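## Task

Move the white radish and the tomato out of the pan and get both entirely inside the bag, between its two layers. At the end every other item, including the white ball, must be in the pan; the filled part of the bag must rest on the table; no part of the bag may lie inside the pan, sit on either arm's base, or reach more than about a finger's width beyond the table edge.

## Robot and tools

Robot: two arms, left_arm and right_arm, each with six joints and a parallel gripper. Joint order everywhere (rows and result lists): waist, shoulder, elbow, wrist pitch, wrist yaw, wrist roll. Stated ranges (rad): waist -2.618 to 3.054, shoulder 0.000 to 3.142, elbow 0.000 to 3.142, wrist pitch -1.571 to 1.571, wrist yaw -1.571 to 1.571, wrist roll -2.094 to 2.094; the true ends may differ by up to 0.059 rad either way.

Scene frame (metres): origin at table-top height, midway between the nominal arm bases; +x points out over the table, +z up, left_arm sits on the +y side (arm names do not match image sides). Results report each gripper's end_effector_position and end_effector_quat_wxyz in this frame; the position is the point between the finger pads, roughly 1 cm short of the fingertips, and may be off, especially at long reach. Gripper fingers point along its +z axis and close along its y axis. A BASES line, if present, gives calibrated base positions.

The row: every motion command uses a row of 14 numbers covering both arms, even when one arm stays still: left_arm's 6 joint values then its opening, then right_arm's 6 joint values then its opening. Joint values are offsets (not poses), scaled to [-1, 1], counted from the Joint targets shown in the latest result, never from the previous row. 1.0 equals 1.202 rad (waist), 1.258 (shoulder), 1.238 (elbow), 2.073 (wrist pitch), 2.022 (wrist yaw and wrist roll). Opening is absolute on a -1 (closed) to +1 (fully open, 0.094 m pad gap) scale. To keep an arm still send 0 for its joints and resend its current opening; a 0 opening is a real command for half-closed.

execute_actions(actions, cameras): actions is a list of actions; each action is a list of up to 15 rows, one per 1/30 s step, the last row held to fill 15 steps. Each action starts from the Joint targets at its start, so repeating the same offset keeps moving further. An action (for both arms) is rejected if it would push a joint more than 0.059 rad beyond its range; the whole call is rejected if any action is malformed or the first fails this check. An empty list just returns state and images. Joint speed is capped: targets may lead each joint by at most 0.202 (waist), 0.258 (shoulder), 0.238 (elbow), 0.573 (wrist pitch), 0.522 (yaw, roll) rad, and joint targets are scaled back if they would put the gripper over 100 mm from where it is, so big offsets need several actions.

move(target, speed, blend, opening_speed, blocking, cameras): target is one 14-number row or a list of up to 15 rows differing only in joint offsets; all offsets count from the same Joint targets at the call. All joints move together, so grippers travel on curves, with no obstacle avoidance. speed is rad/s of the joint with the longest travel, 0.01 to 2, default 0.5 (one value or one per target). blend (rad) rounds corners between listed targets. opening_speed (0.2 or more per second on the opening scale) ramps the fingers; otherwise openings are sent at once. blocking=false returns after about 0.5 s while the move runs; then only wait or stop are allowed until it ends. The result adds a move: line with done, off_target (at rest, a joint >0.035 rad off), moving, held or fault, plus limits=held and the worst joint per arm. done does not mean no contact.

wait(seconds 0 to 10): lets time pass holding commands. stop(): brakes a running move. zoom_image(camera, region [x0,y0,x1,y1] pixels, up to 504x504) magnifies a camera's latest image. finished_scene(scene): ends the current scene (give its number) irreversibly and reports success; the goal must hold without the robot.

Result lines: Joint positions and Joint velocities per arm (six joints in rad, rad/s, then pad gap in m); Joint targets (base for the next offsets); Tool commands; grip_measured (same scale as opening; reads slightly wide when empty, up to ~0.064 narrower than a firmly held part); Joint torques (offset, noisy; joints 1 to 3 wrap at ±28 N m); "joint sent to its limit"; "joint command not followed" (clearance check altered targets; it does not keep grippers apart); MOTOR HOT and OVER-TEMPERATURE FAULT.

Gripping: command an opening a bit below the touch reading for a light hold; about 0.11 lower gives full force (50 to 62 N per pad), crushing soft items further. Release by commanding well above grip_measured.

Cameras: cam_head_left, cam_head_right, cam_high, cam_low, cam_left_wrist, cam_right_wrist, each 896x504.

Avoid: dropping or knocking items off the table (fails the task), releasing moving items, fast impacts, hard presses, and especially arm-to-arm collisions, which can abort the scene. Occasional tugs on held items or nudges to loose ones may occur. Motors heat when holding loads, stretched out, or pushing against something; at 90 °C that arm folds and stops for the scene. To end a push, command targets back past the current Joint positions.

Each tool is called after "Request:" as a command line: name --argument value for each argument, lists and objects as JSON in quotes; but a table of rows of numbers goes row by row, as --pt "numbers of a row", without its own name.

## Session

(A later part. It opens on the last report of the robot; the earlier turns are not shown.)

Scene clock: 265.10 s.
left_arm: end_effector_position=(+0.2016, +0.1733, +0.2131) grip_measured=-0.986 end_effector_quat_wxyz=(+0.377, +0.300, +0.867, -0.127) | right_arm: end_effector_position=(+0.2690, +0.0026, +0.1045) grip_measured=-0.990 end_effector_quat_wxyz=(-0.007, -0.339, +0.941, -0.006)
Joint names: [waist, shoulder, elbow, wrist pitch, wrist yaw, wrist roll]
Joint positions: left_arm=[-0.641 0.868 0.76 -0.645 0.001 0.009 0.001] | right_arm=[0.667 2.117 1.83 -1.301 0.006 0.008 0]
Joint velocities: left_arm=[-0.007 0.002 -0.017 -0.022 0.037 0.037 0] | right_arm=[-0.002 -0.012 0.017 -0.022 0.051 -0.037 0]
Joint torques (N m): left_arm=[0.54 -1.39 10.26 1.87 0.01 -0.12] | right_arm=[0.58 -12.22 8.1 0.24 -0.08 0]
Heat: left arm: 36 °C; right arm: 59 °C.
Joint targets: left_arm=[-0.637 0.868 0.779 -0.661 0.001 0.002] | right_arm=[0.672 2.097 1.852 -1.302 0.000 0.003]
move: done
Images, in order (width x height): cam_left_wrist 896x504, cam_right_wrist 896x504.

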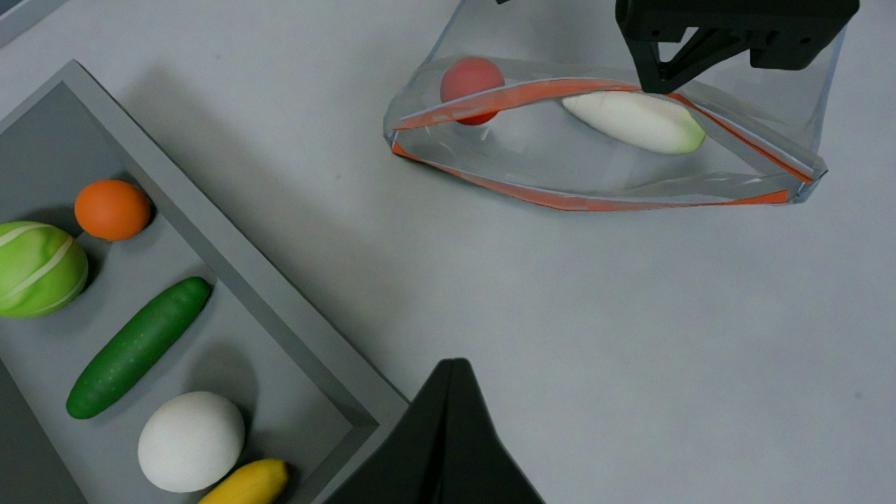

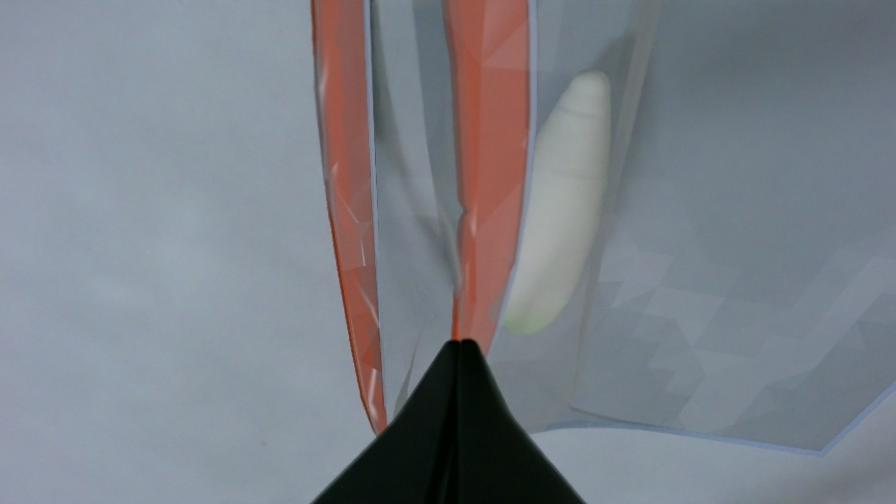

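Request:
move --target '[0, 0, 0, 0, 0, 0, -1, 0.0649, 0.060, -0.1785, 0.1216, 0, 0, -1]' --speed 0.2 --cameras '["cam_left_wrist","cam_right_wrist"]'

Scene clock: 267.97 s.
left_arm: end_effector_position=(+0.2014, +0.1734, +0.2129) grip_measured=-0.986 end_effector_quat_wxyz=(+0.376, +0.300, +0.867, -0.127) | right_arm: end_effector_position=(+0.2473, +0.0259, +0.0390) grip_measured=-0.990 end_effector_quat_wxyz=(-0.007, -0.376, +0.927, -0.006)
Joint names: [waist, shoulder, elbow, wrist pitch, wrist yaw, wrist roll]
Joint positions: left_arm=[-0.641 0.868 0.76 -0.646 0.001 0.009 0.001] | right_arm=[0.745 2.16 1.634 -1.062 0.006 0.008 0]
Joint velocities: left_arm=[0.007 -0.032 0.007 0.037 -0.022 0.037 0] | right_arm=[0.002 0.002 -0.002 -0.007 -0.037 0.066 0.001]
Joint torques (N m): left_arm=[0.55 -1.37 10.21 1.85 0 -0.11] | right_arm=[0.64 -9.48 5.55 0.38 -0.08 0]
Heat: left arm: 36 °C; right arm: 59 °C.
Joint targets: left_arm=[-0.637 0.868 0.779 -0.662 0.001 0.002] | right_arm=[0.750 2.173 1.632 -1.050 0.000 0.003]
move: done
Images, in order (width x height): cam_left_wrist 896x504, cam_right_wrist 896x504.

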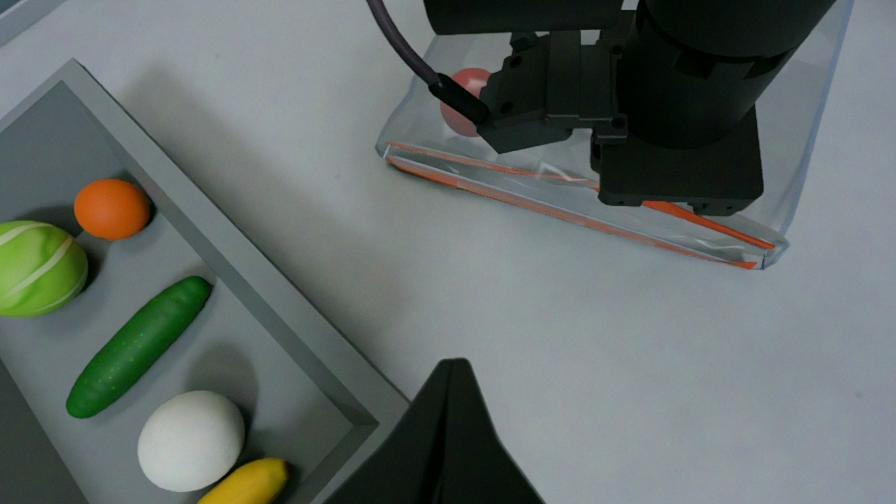

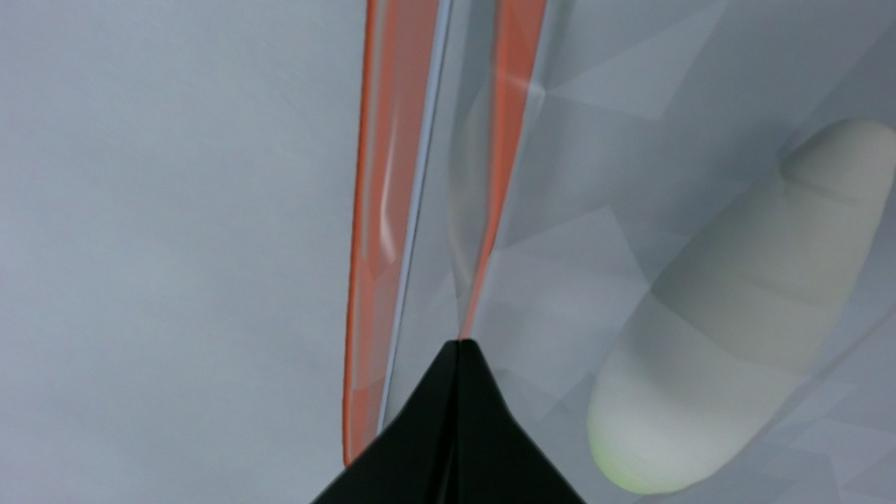

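Request:
move --target '[0, 0, 0, 0, 0, 0, -1, 0.046, 0.0215, -0.021, 0.0241, 0, 0, -1]' --speed 0.12 --cameras '["cam_left_wrist","cam_right_wrist"]'

Scene clock: 269.33 s.
left_arm: end_effector_position=(+0.2014, +0.1734, +0.2129) grip_measured=-0.986 end_effector_quat_wxyz=(+0.376, +0.300, +0.867, -0.127) | right_arm: end_effector_position=(+0.2315, +0.0433, +0.0232) grip_measured=-0.990 end_effector_quat_wxyz=(-0.007, -0.402, +0.916, -0.006)
Joint names: [waist, shoulder, elbow, wrist pitch, wrist yaw, wrist roll]
Joint positions: left_arm=[-0.641 0.868 0.76 -0.646 0.001 0.009 0.001] | right_arm=[0.803 2.185 1.609 -1.012 0.005 0.008 0]
Joint velocities: left_arm=[-0.017 -0.012 -0.012 0.081 -0.095 0.066 0] | right_arm=[-0.002 -0.022 0.007 -0.037 -0.051 0.037 0]
Joint torques (N m): left_arm=[0.51 -1.39 10.29 1.86 0.01 -0.11] | right_arm=[0.23 -9.43 5.37 0.34 -0.13 0]
Heat: left arm: 36 °C; right arm: 58 °C.
Joint targets: left_arm=[-0.637 0.868 0.779 -0.661 0.001 0.002] | right_arm=[0.806 2.200 1.606 -1.000 0.000 0.003]
move: done
Images, in order (width x height): cam_left_wrist 896x504, cam_right_wrist 896x504.

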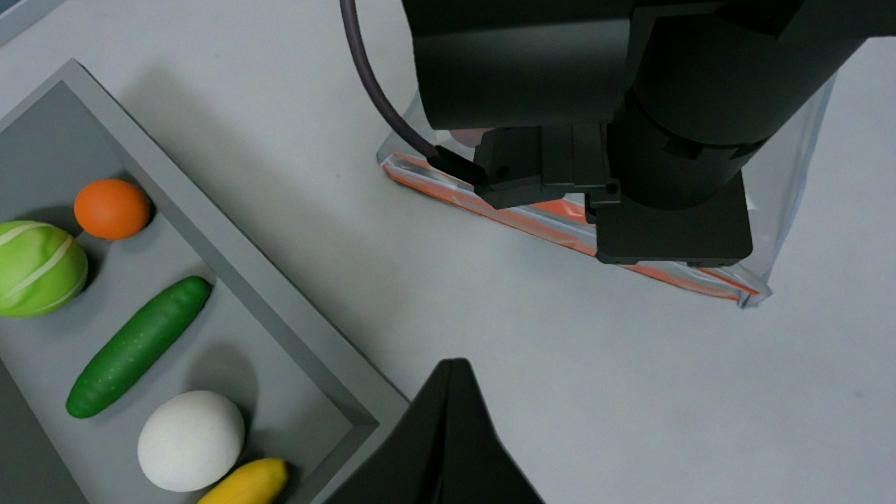

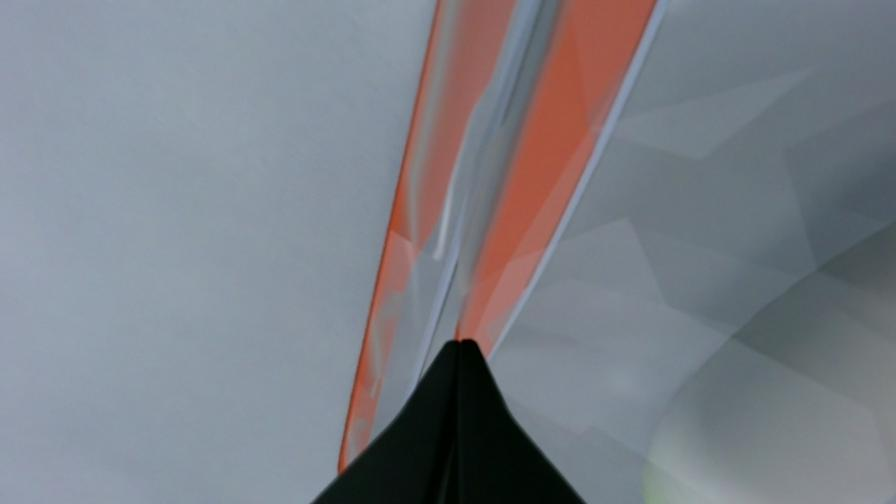

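Request:
move --target '[0, 0, 0, 0, 0, 0, -1, 0.03, 0.002, 0, 0, 0, 0, -1]' --speed 0.12 --cameras '["cam_right_wrist"]'

Request:
move --target '[0, 0, 0, 0, 0, 0, -1, 0, 0, 0, 0, 0, 0, -0.6]' --speed 0.12 --opening_speed 0.4 --cameras '["cam_right_wrist", "cam_left_wrist"]'

Scene clock: 270.57 s.
left_arm: end_effector_position=(+0.2014, +0.1734, +0.2129) grip_measured=-0.986 end_effector_quat_wxyz=(+0.376, +0.300, +0.867, -0.127) | right_arm: end_effector_position=(+0.2211, +0.0529, +0.0232) grip_measured=-0.990 end_effector_quat_wxyz=(-0.006, -0.418, +0.908, -0.006)
Joint names: [waist, shoulder, elbow, wrist pitch, wrist yaw, wrist roll]
Joint positions: left_arm=[-0.641 0.868 0.76 -0.646 0.001 0.009 0.001] | right_arm=[0.837 2.185 1.609 -1.011 0.005 0.008 0]
Joint velocities: left_arm=[-0.012 -0.017 -0.002 -0.066 -0.037 0.022 0.001] | right_arm=[-0.002 -0.007 -0.002 -0.022 -0.11 0.022 0]
Joint torques (N m): left_arm=[0.57 -1.4 10.28 1.86 0.02 -0.12] | right_arm=[0.51 -9.21 5.37 0.35 -0.07 0]
Heat: left arm: 36 °C; right arm: 58 °C.
Joint targets: left_arm=[-0.637 0.868 0.779 -0.661 0.001 0.002] | right_arm=[0.842 2.202 1.606 -1.000 0.000 0.003]
move: done
Images, in order (width x height): cam_right_wrist 896x504.

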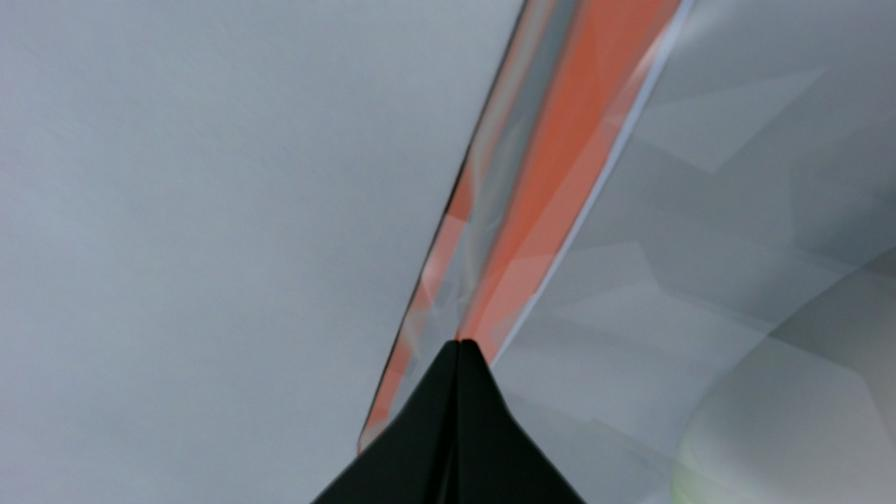

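Scene clock: 271.77 s.
left_arm: end_effector_position=(+0.2014, +0.1734, +0.2129) grip_measured=-0.986 end_effector_quat_wxyz=(+0.376, +0.300, +0.867, -0.127) | right_arm: end_effector_position=(+0.2211, +0.0529, +0.0232) grip_measured=-0.601 end_effector_quat_wxyz=(-0.006, -0.418, +0.908, -0.006)
Joint names: [waist, shoulder, elbow, wrist pitch, wrist yaw, wrist roll]
Joint positions: left_arm=[-0.641 0.868 0.76 -0.646 0.001 0.009 0.001] | right_arm=[0.837 2.185 1.609 -1.011 0.005 0.008 0.019]
Joint velocities: left_arm=[0.027 0.007 -0.002 -0.037 -0.022 -0.066 0] | right_arm=[0.012 0.012 0.007 -0.051 -0.081 -0.081 0]
Joint torques (N m): left_arm=[0.55 -1.39 10.26 1.87 0.01 -0.12] | right_arm=[0.29 -9.2 5.38 0.35 -0.07 0]
Heat: left arm: 36 °C; right arm: 58 °C.
Joint targets: left_arm=[-0.637 0.868 0.779 -0.661 0.001 0.002] | right_arm=[0.842 2.202 1.606 -1.000 0.000 0.003]
move: done
Images, in order (width x height): cam_left_wrist 896x504, cam_right_wrist 896x504.

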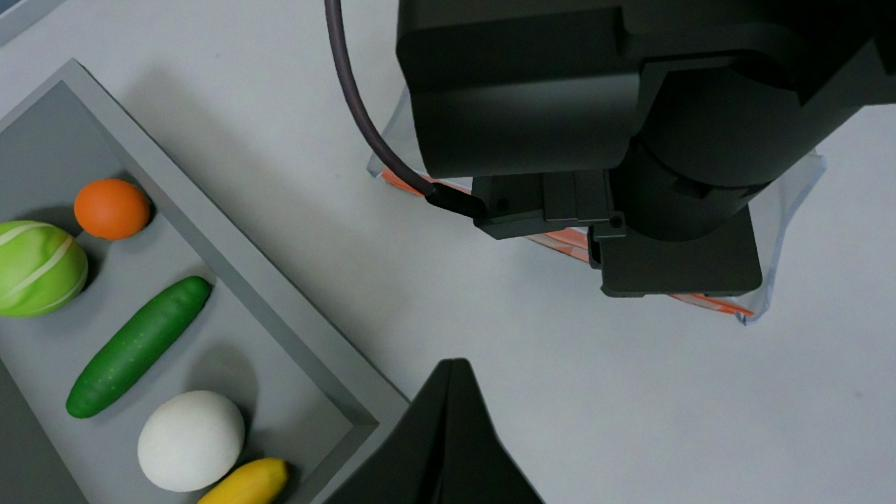

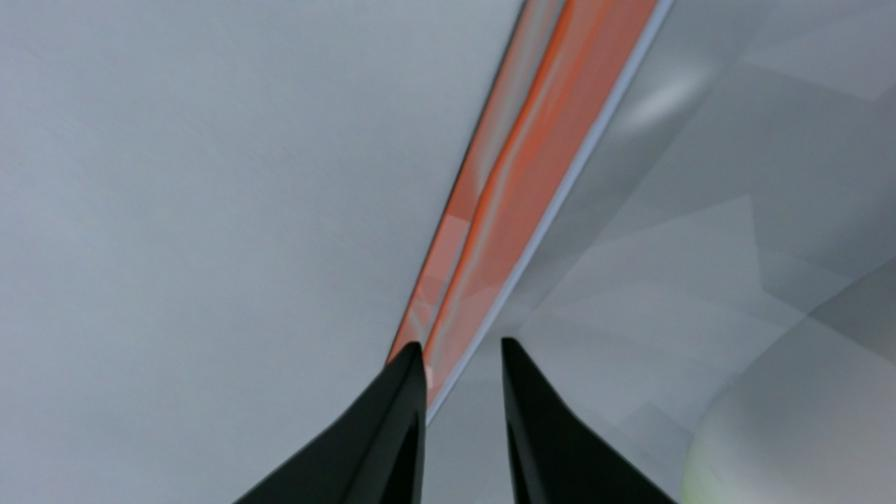

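Request:
move --target '[0, 0, 0, 0, 0, 0, -1, 0, -0.0676, 0.189, -0.1447, 0, 0, -0.6]' --speed 0.25 --cameras '["cam_right_wrist", "cam_left_wrist"]'

Scene clock: 274.03 s.
left_arm: end_effector_position=(+0.2014, +0.1734, +0.2129) grip_measured=-0.986 end_effector_quat_wxyz=(+0.376, +0.300, +0.867, -0.127) | right_arm: end_effector_position=(+0.2173, +0.0484, +0.0815) grip_measured=-0.601 end_effector_quat_wxyz=(-0.033, -0.418, +0.908, -0.018)
Joint names: [waist, shoulder, elbow, wrist pitch, wrist yaw, wrist roll]
Joint positions: left_arm=[-0.641 0.868 0.76 -0.646 0.001 0.009 0.001] | right_arm=[0.837 2.167 1.815 -1.293 0.005 0.008 0.019]
Joint velocities: left_arm=[-0.002 -0.022 -0.022 -0.051 -0.066 -0.007 0] | right_arm=[-0.007 -0.007 -0.017 -0.007 -0.022 -0.022 0]
Joint torques (N m): left_arm=[0.57 -1.4 10.24 1.86 0.01 -0.11] | right_arm=[0.46 -15.12 8.17 0.11 -0.07 0]
Heat: left arm: 36 °C; right arm: 58 °C.
Joint targets: left_arm=[-0.637 0.868 0.779 -0.661 0.001 0.002] | right_arm=[0.842 2.117 1.839 -1.300 0.000 0.003]
move: off_target (right_arm); right_arm: the shoulder is farthest, 0.050 rad from its target
Images, in order (width x height): cam_left_wrist 896x504, cam_right_wrist 896x504.

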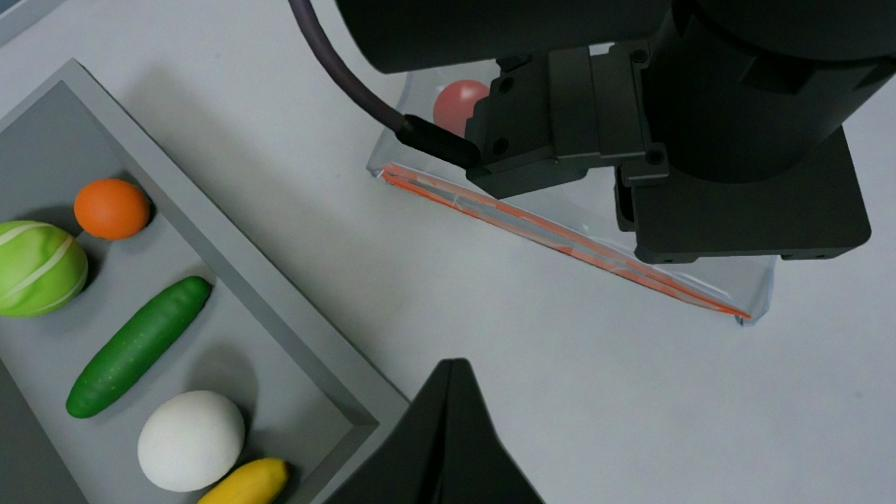

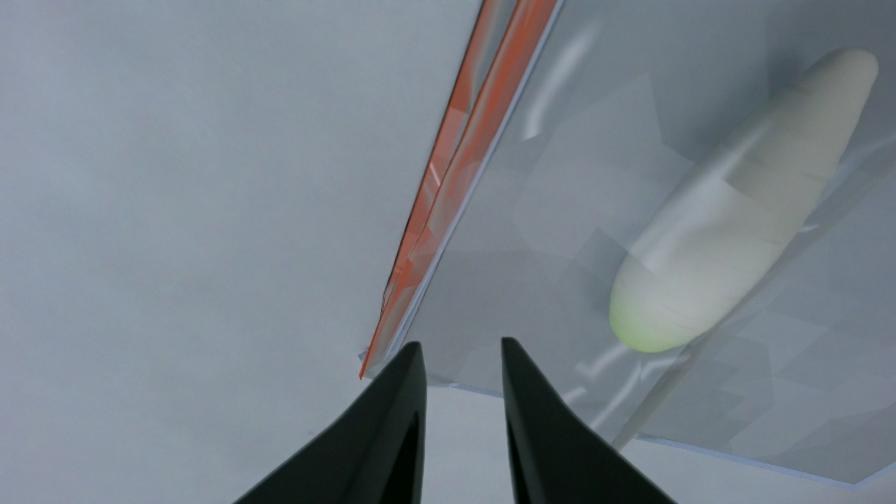

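Request:
move --pt "0 0 0 0 0 0 -1 0 -0.30 -0.0686 -0.06 0 0 -0.6" --pt "0 0 0 0 0 0 -1 -0.534 -0.49 -0.112 -0.0965 0 0 -0.6" --speed '[0.5, 0.8]' --blend 0.05

Scene clock: 276.60 s.
left_arm: end_effector_position=(+0.2014, +0.1734, +0.2129) grip_measured=-0.986 end_effector_quat_wxyz=(+0.376, +0.300, +0.867, -0.127) | right_arm: end_effector_position=(+0.2497, -0.1875, +0.2653) grip_measured=-0.601 end_effector_quat_wxyz=(+0.126, -0.113, +0.985, +0.015)
Joint names: [waist, shoulder, elbow, wrist pitch, wrist yaw, wrist roll]
Joint positions: left_arm=[-0.641 0.868 0.76 -0.646 0.001 0.009 0.001] | right_arm=[0.203 1.524 1.705 -1.498 0.001 0.007 0.019]
Joint velocities: left_arm=[0.002 -0.007 -0.012 -0.051 -0.007 -0.051 0.001] | right_arm=[-0.017 0.007 -0.012 -0.095 -0.037 -0.022 -0.001]
Joint torques (N m): left_arm=[0.61 -1.46 10.24 1.86 0.02 -0.11] | right_arm=[-0.36 -7.51 5.55 0.74 0 0.01]
Heat: left arm: 36 °C; right arm: 58 °C.
Joint targets: left_arm=[-0.637 0.868 0.779 -0.661 0.001 0.002] | right_arm=[0.200 1.501 1.701 -1.500 0.000 0.003]
move: done

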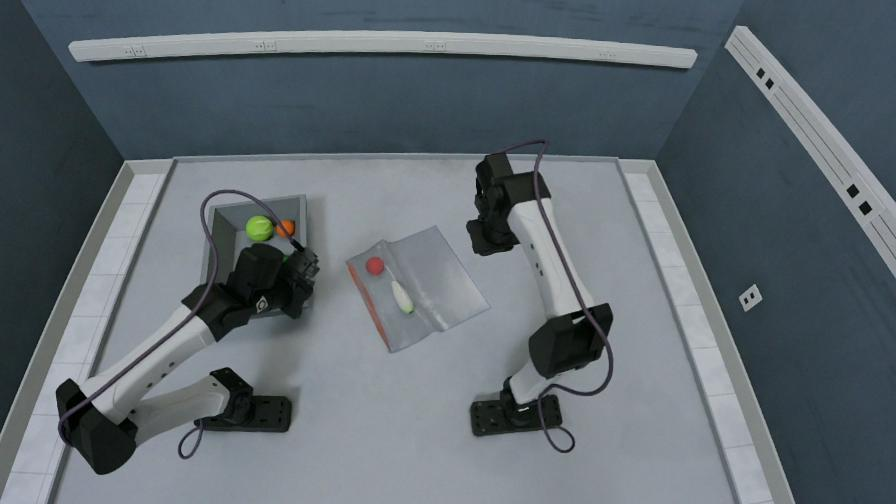

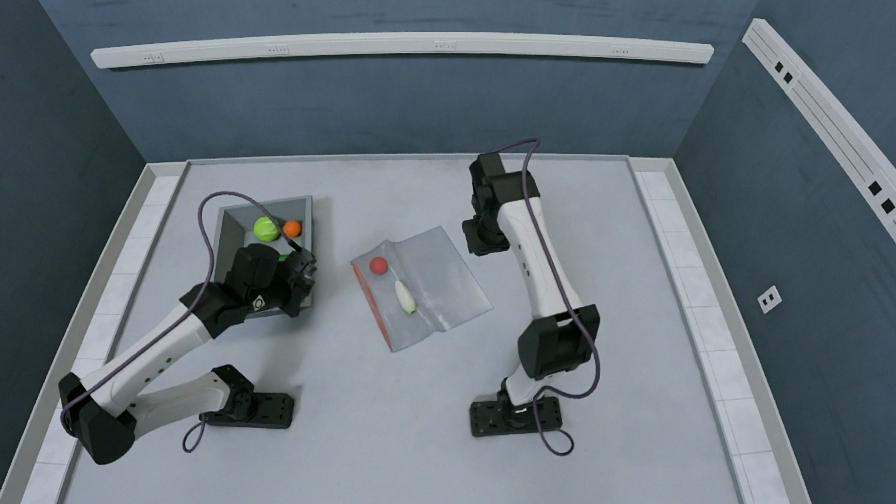

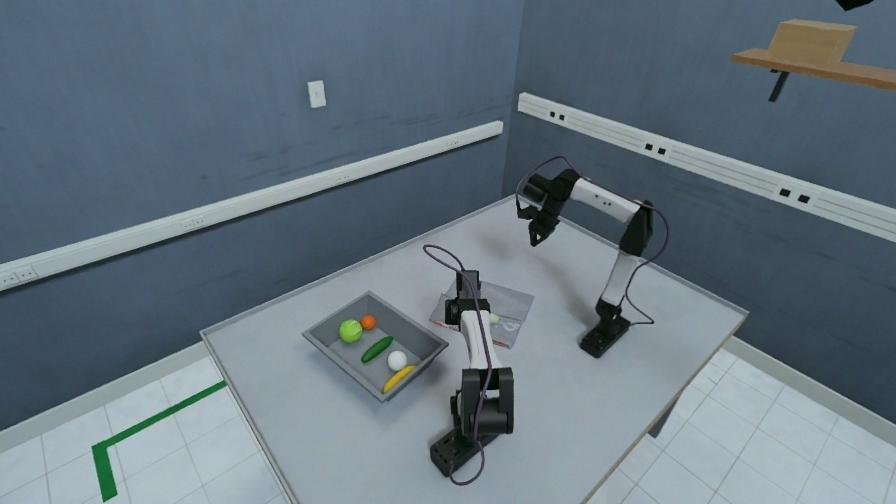

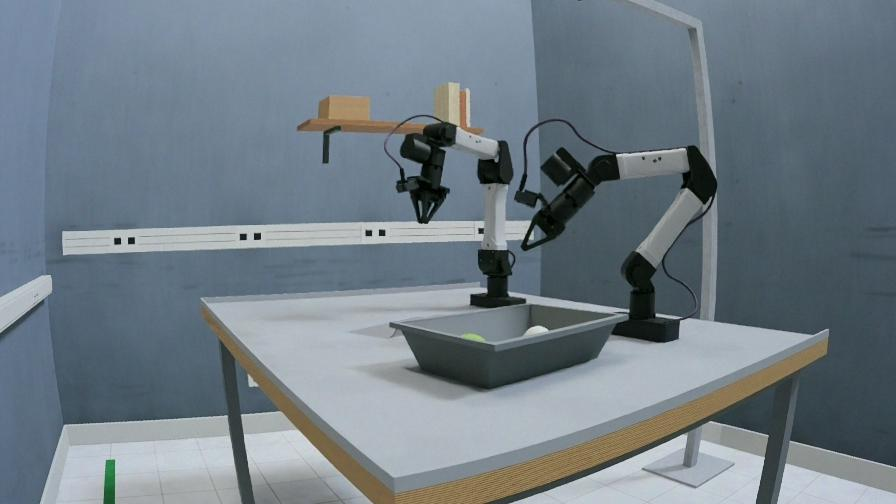

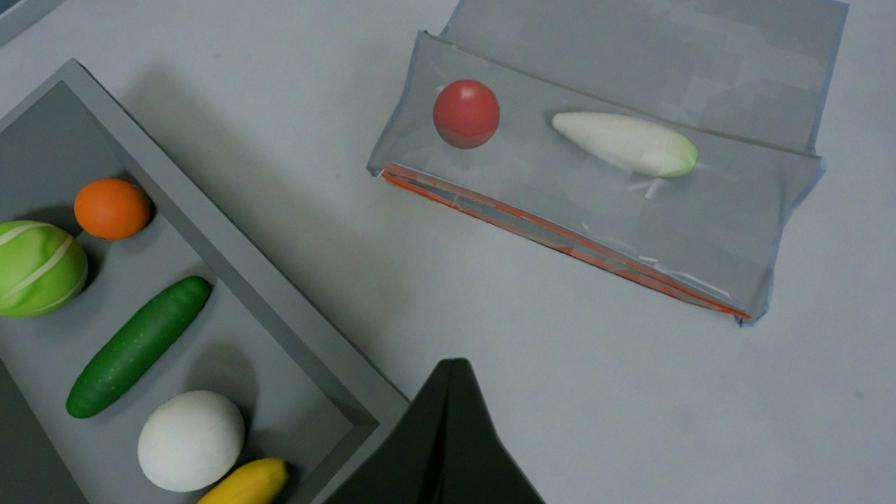

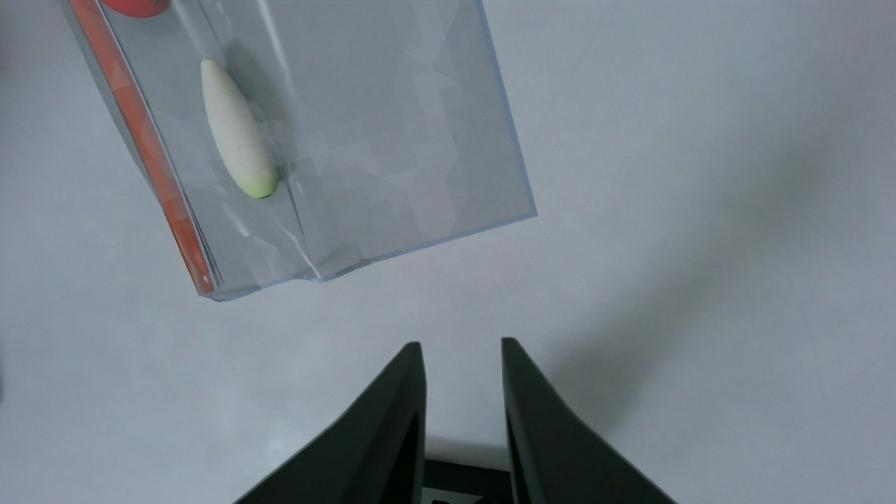

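Request:
finished_scene --scene 1

The scene is finished: the task was done.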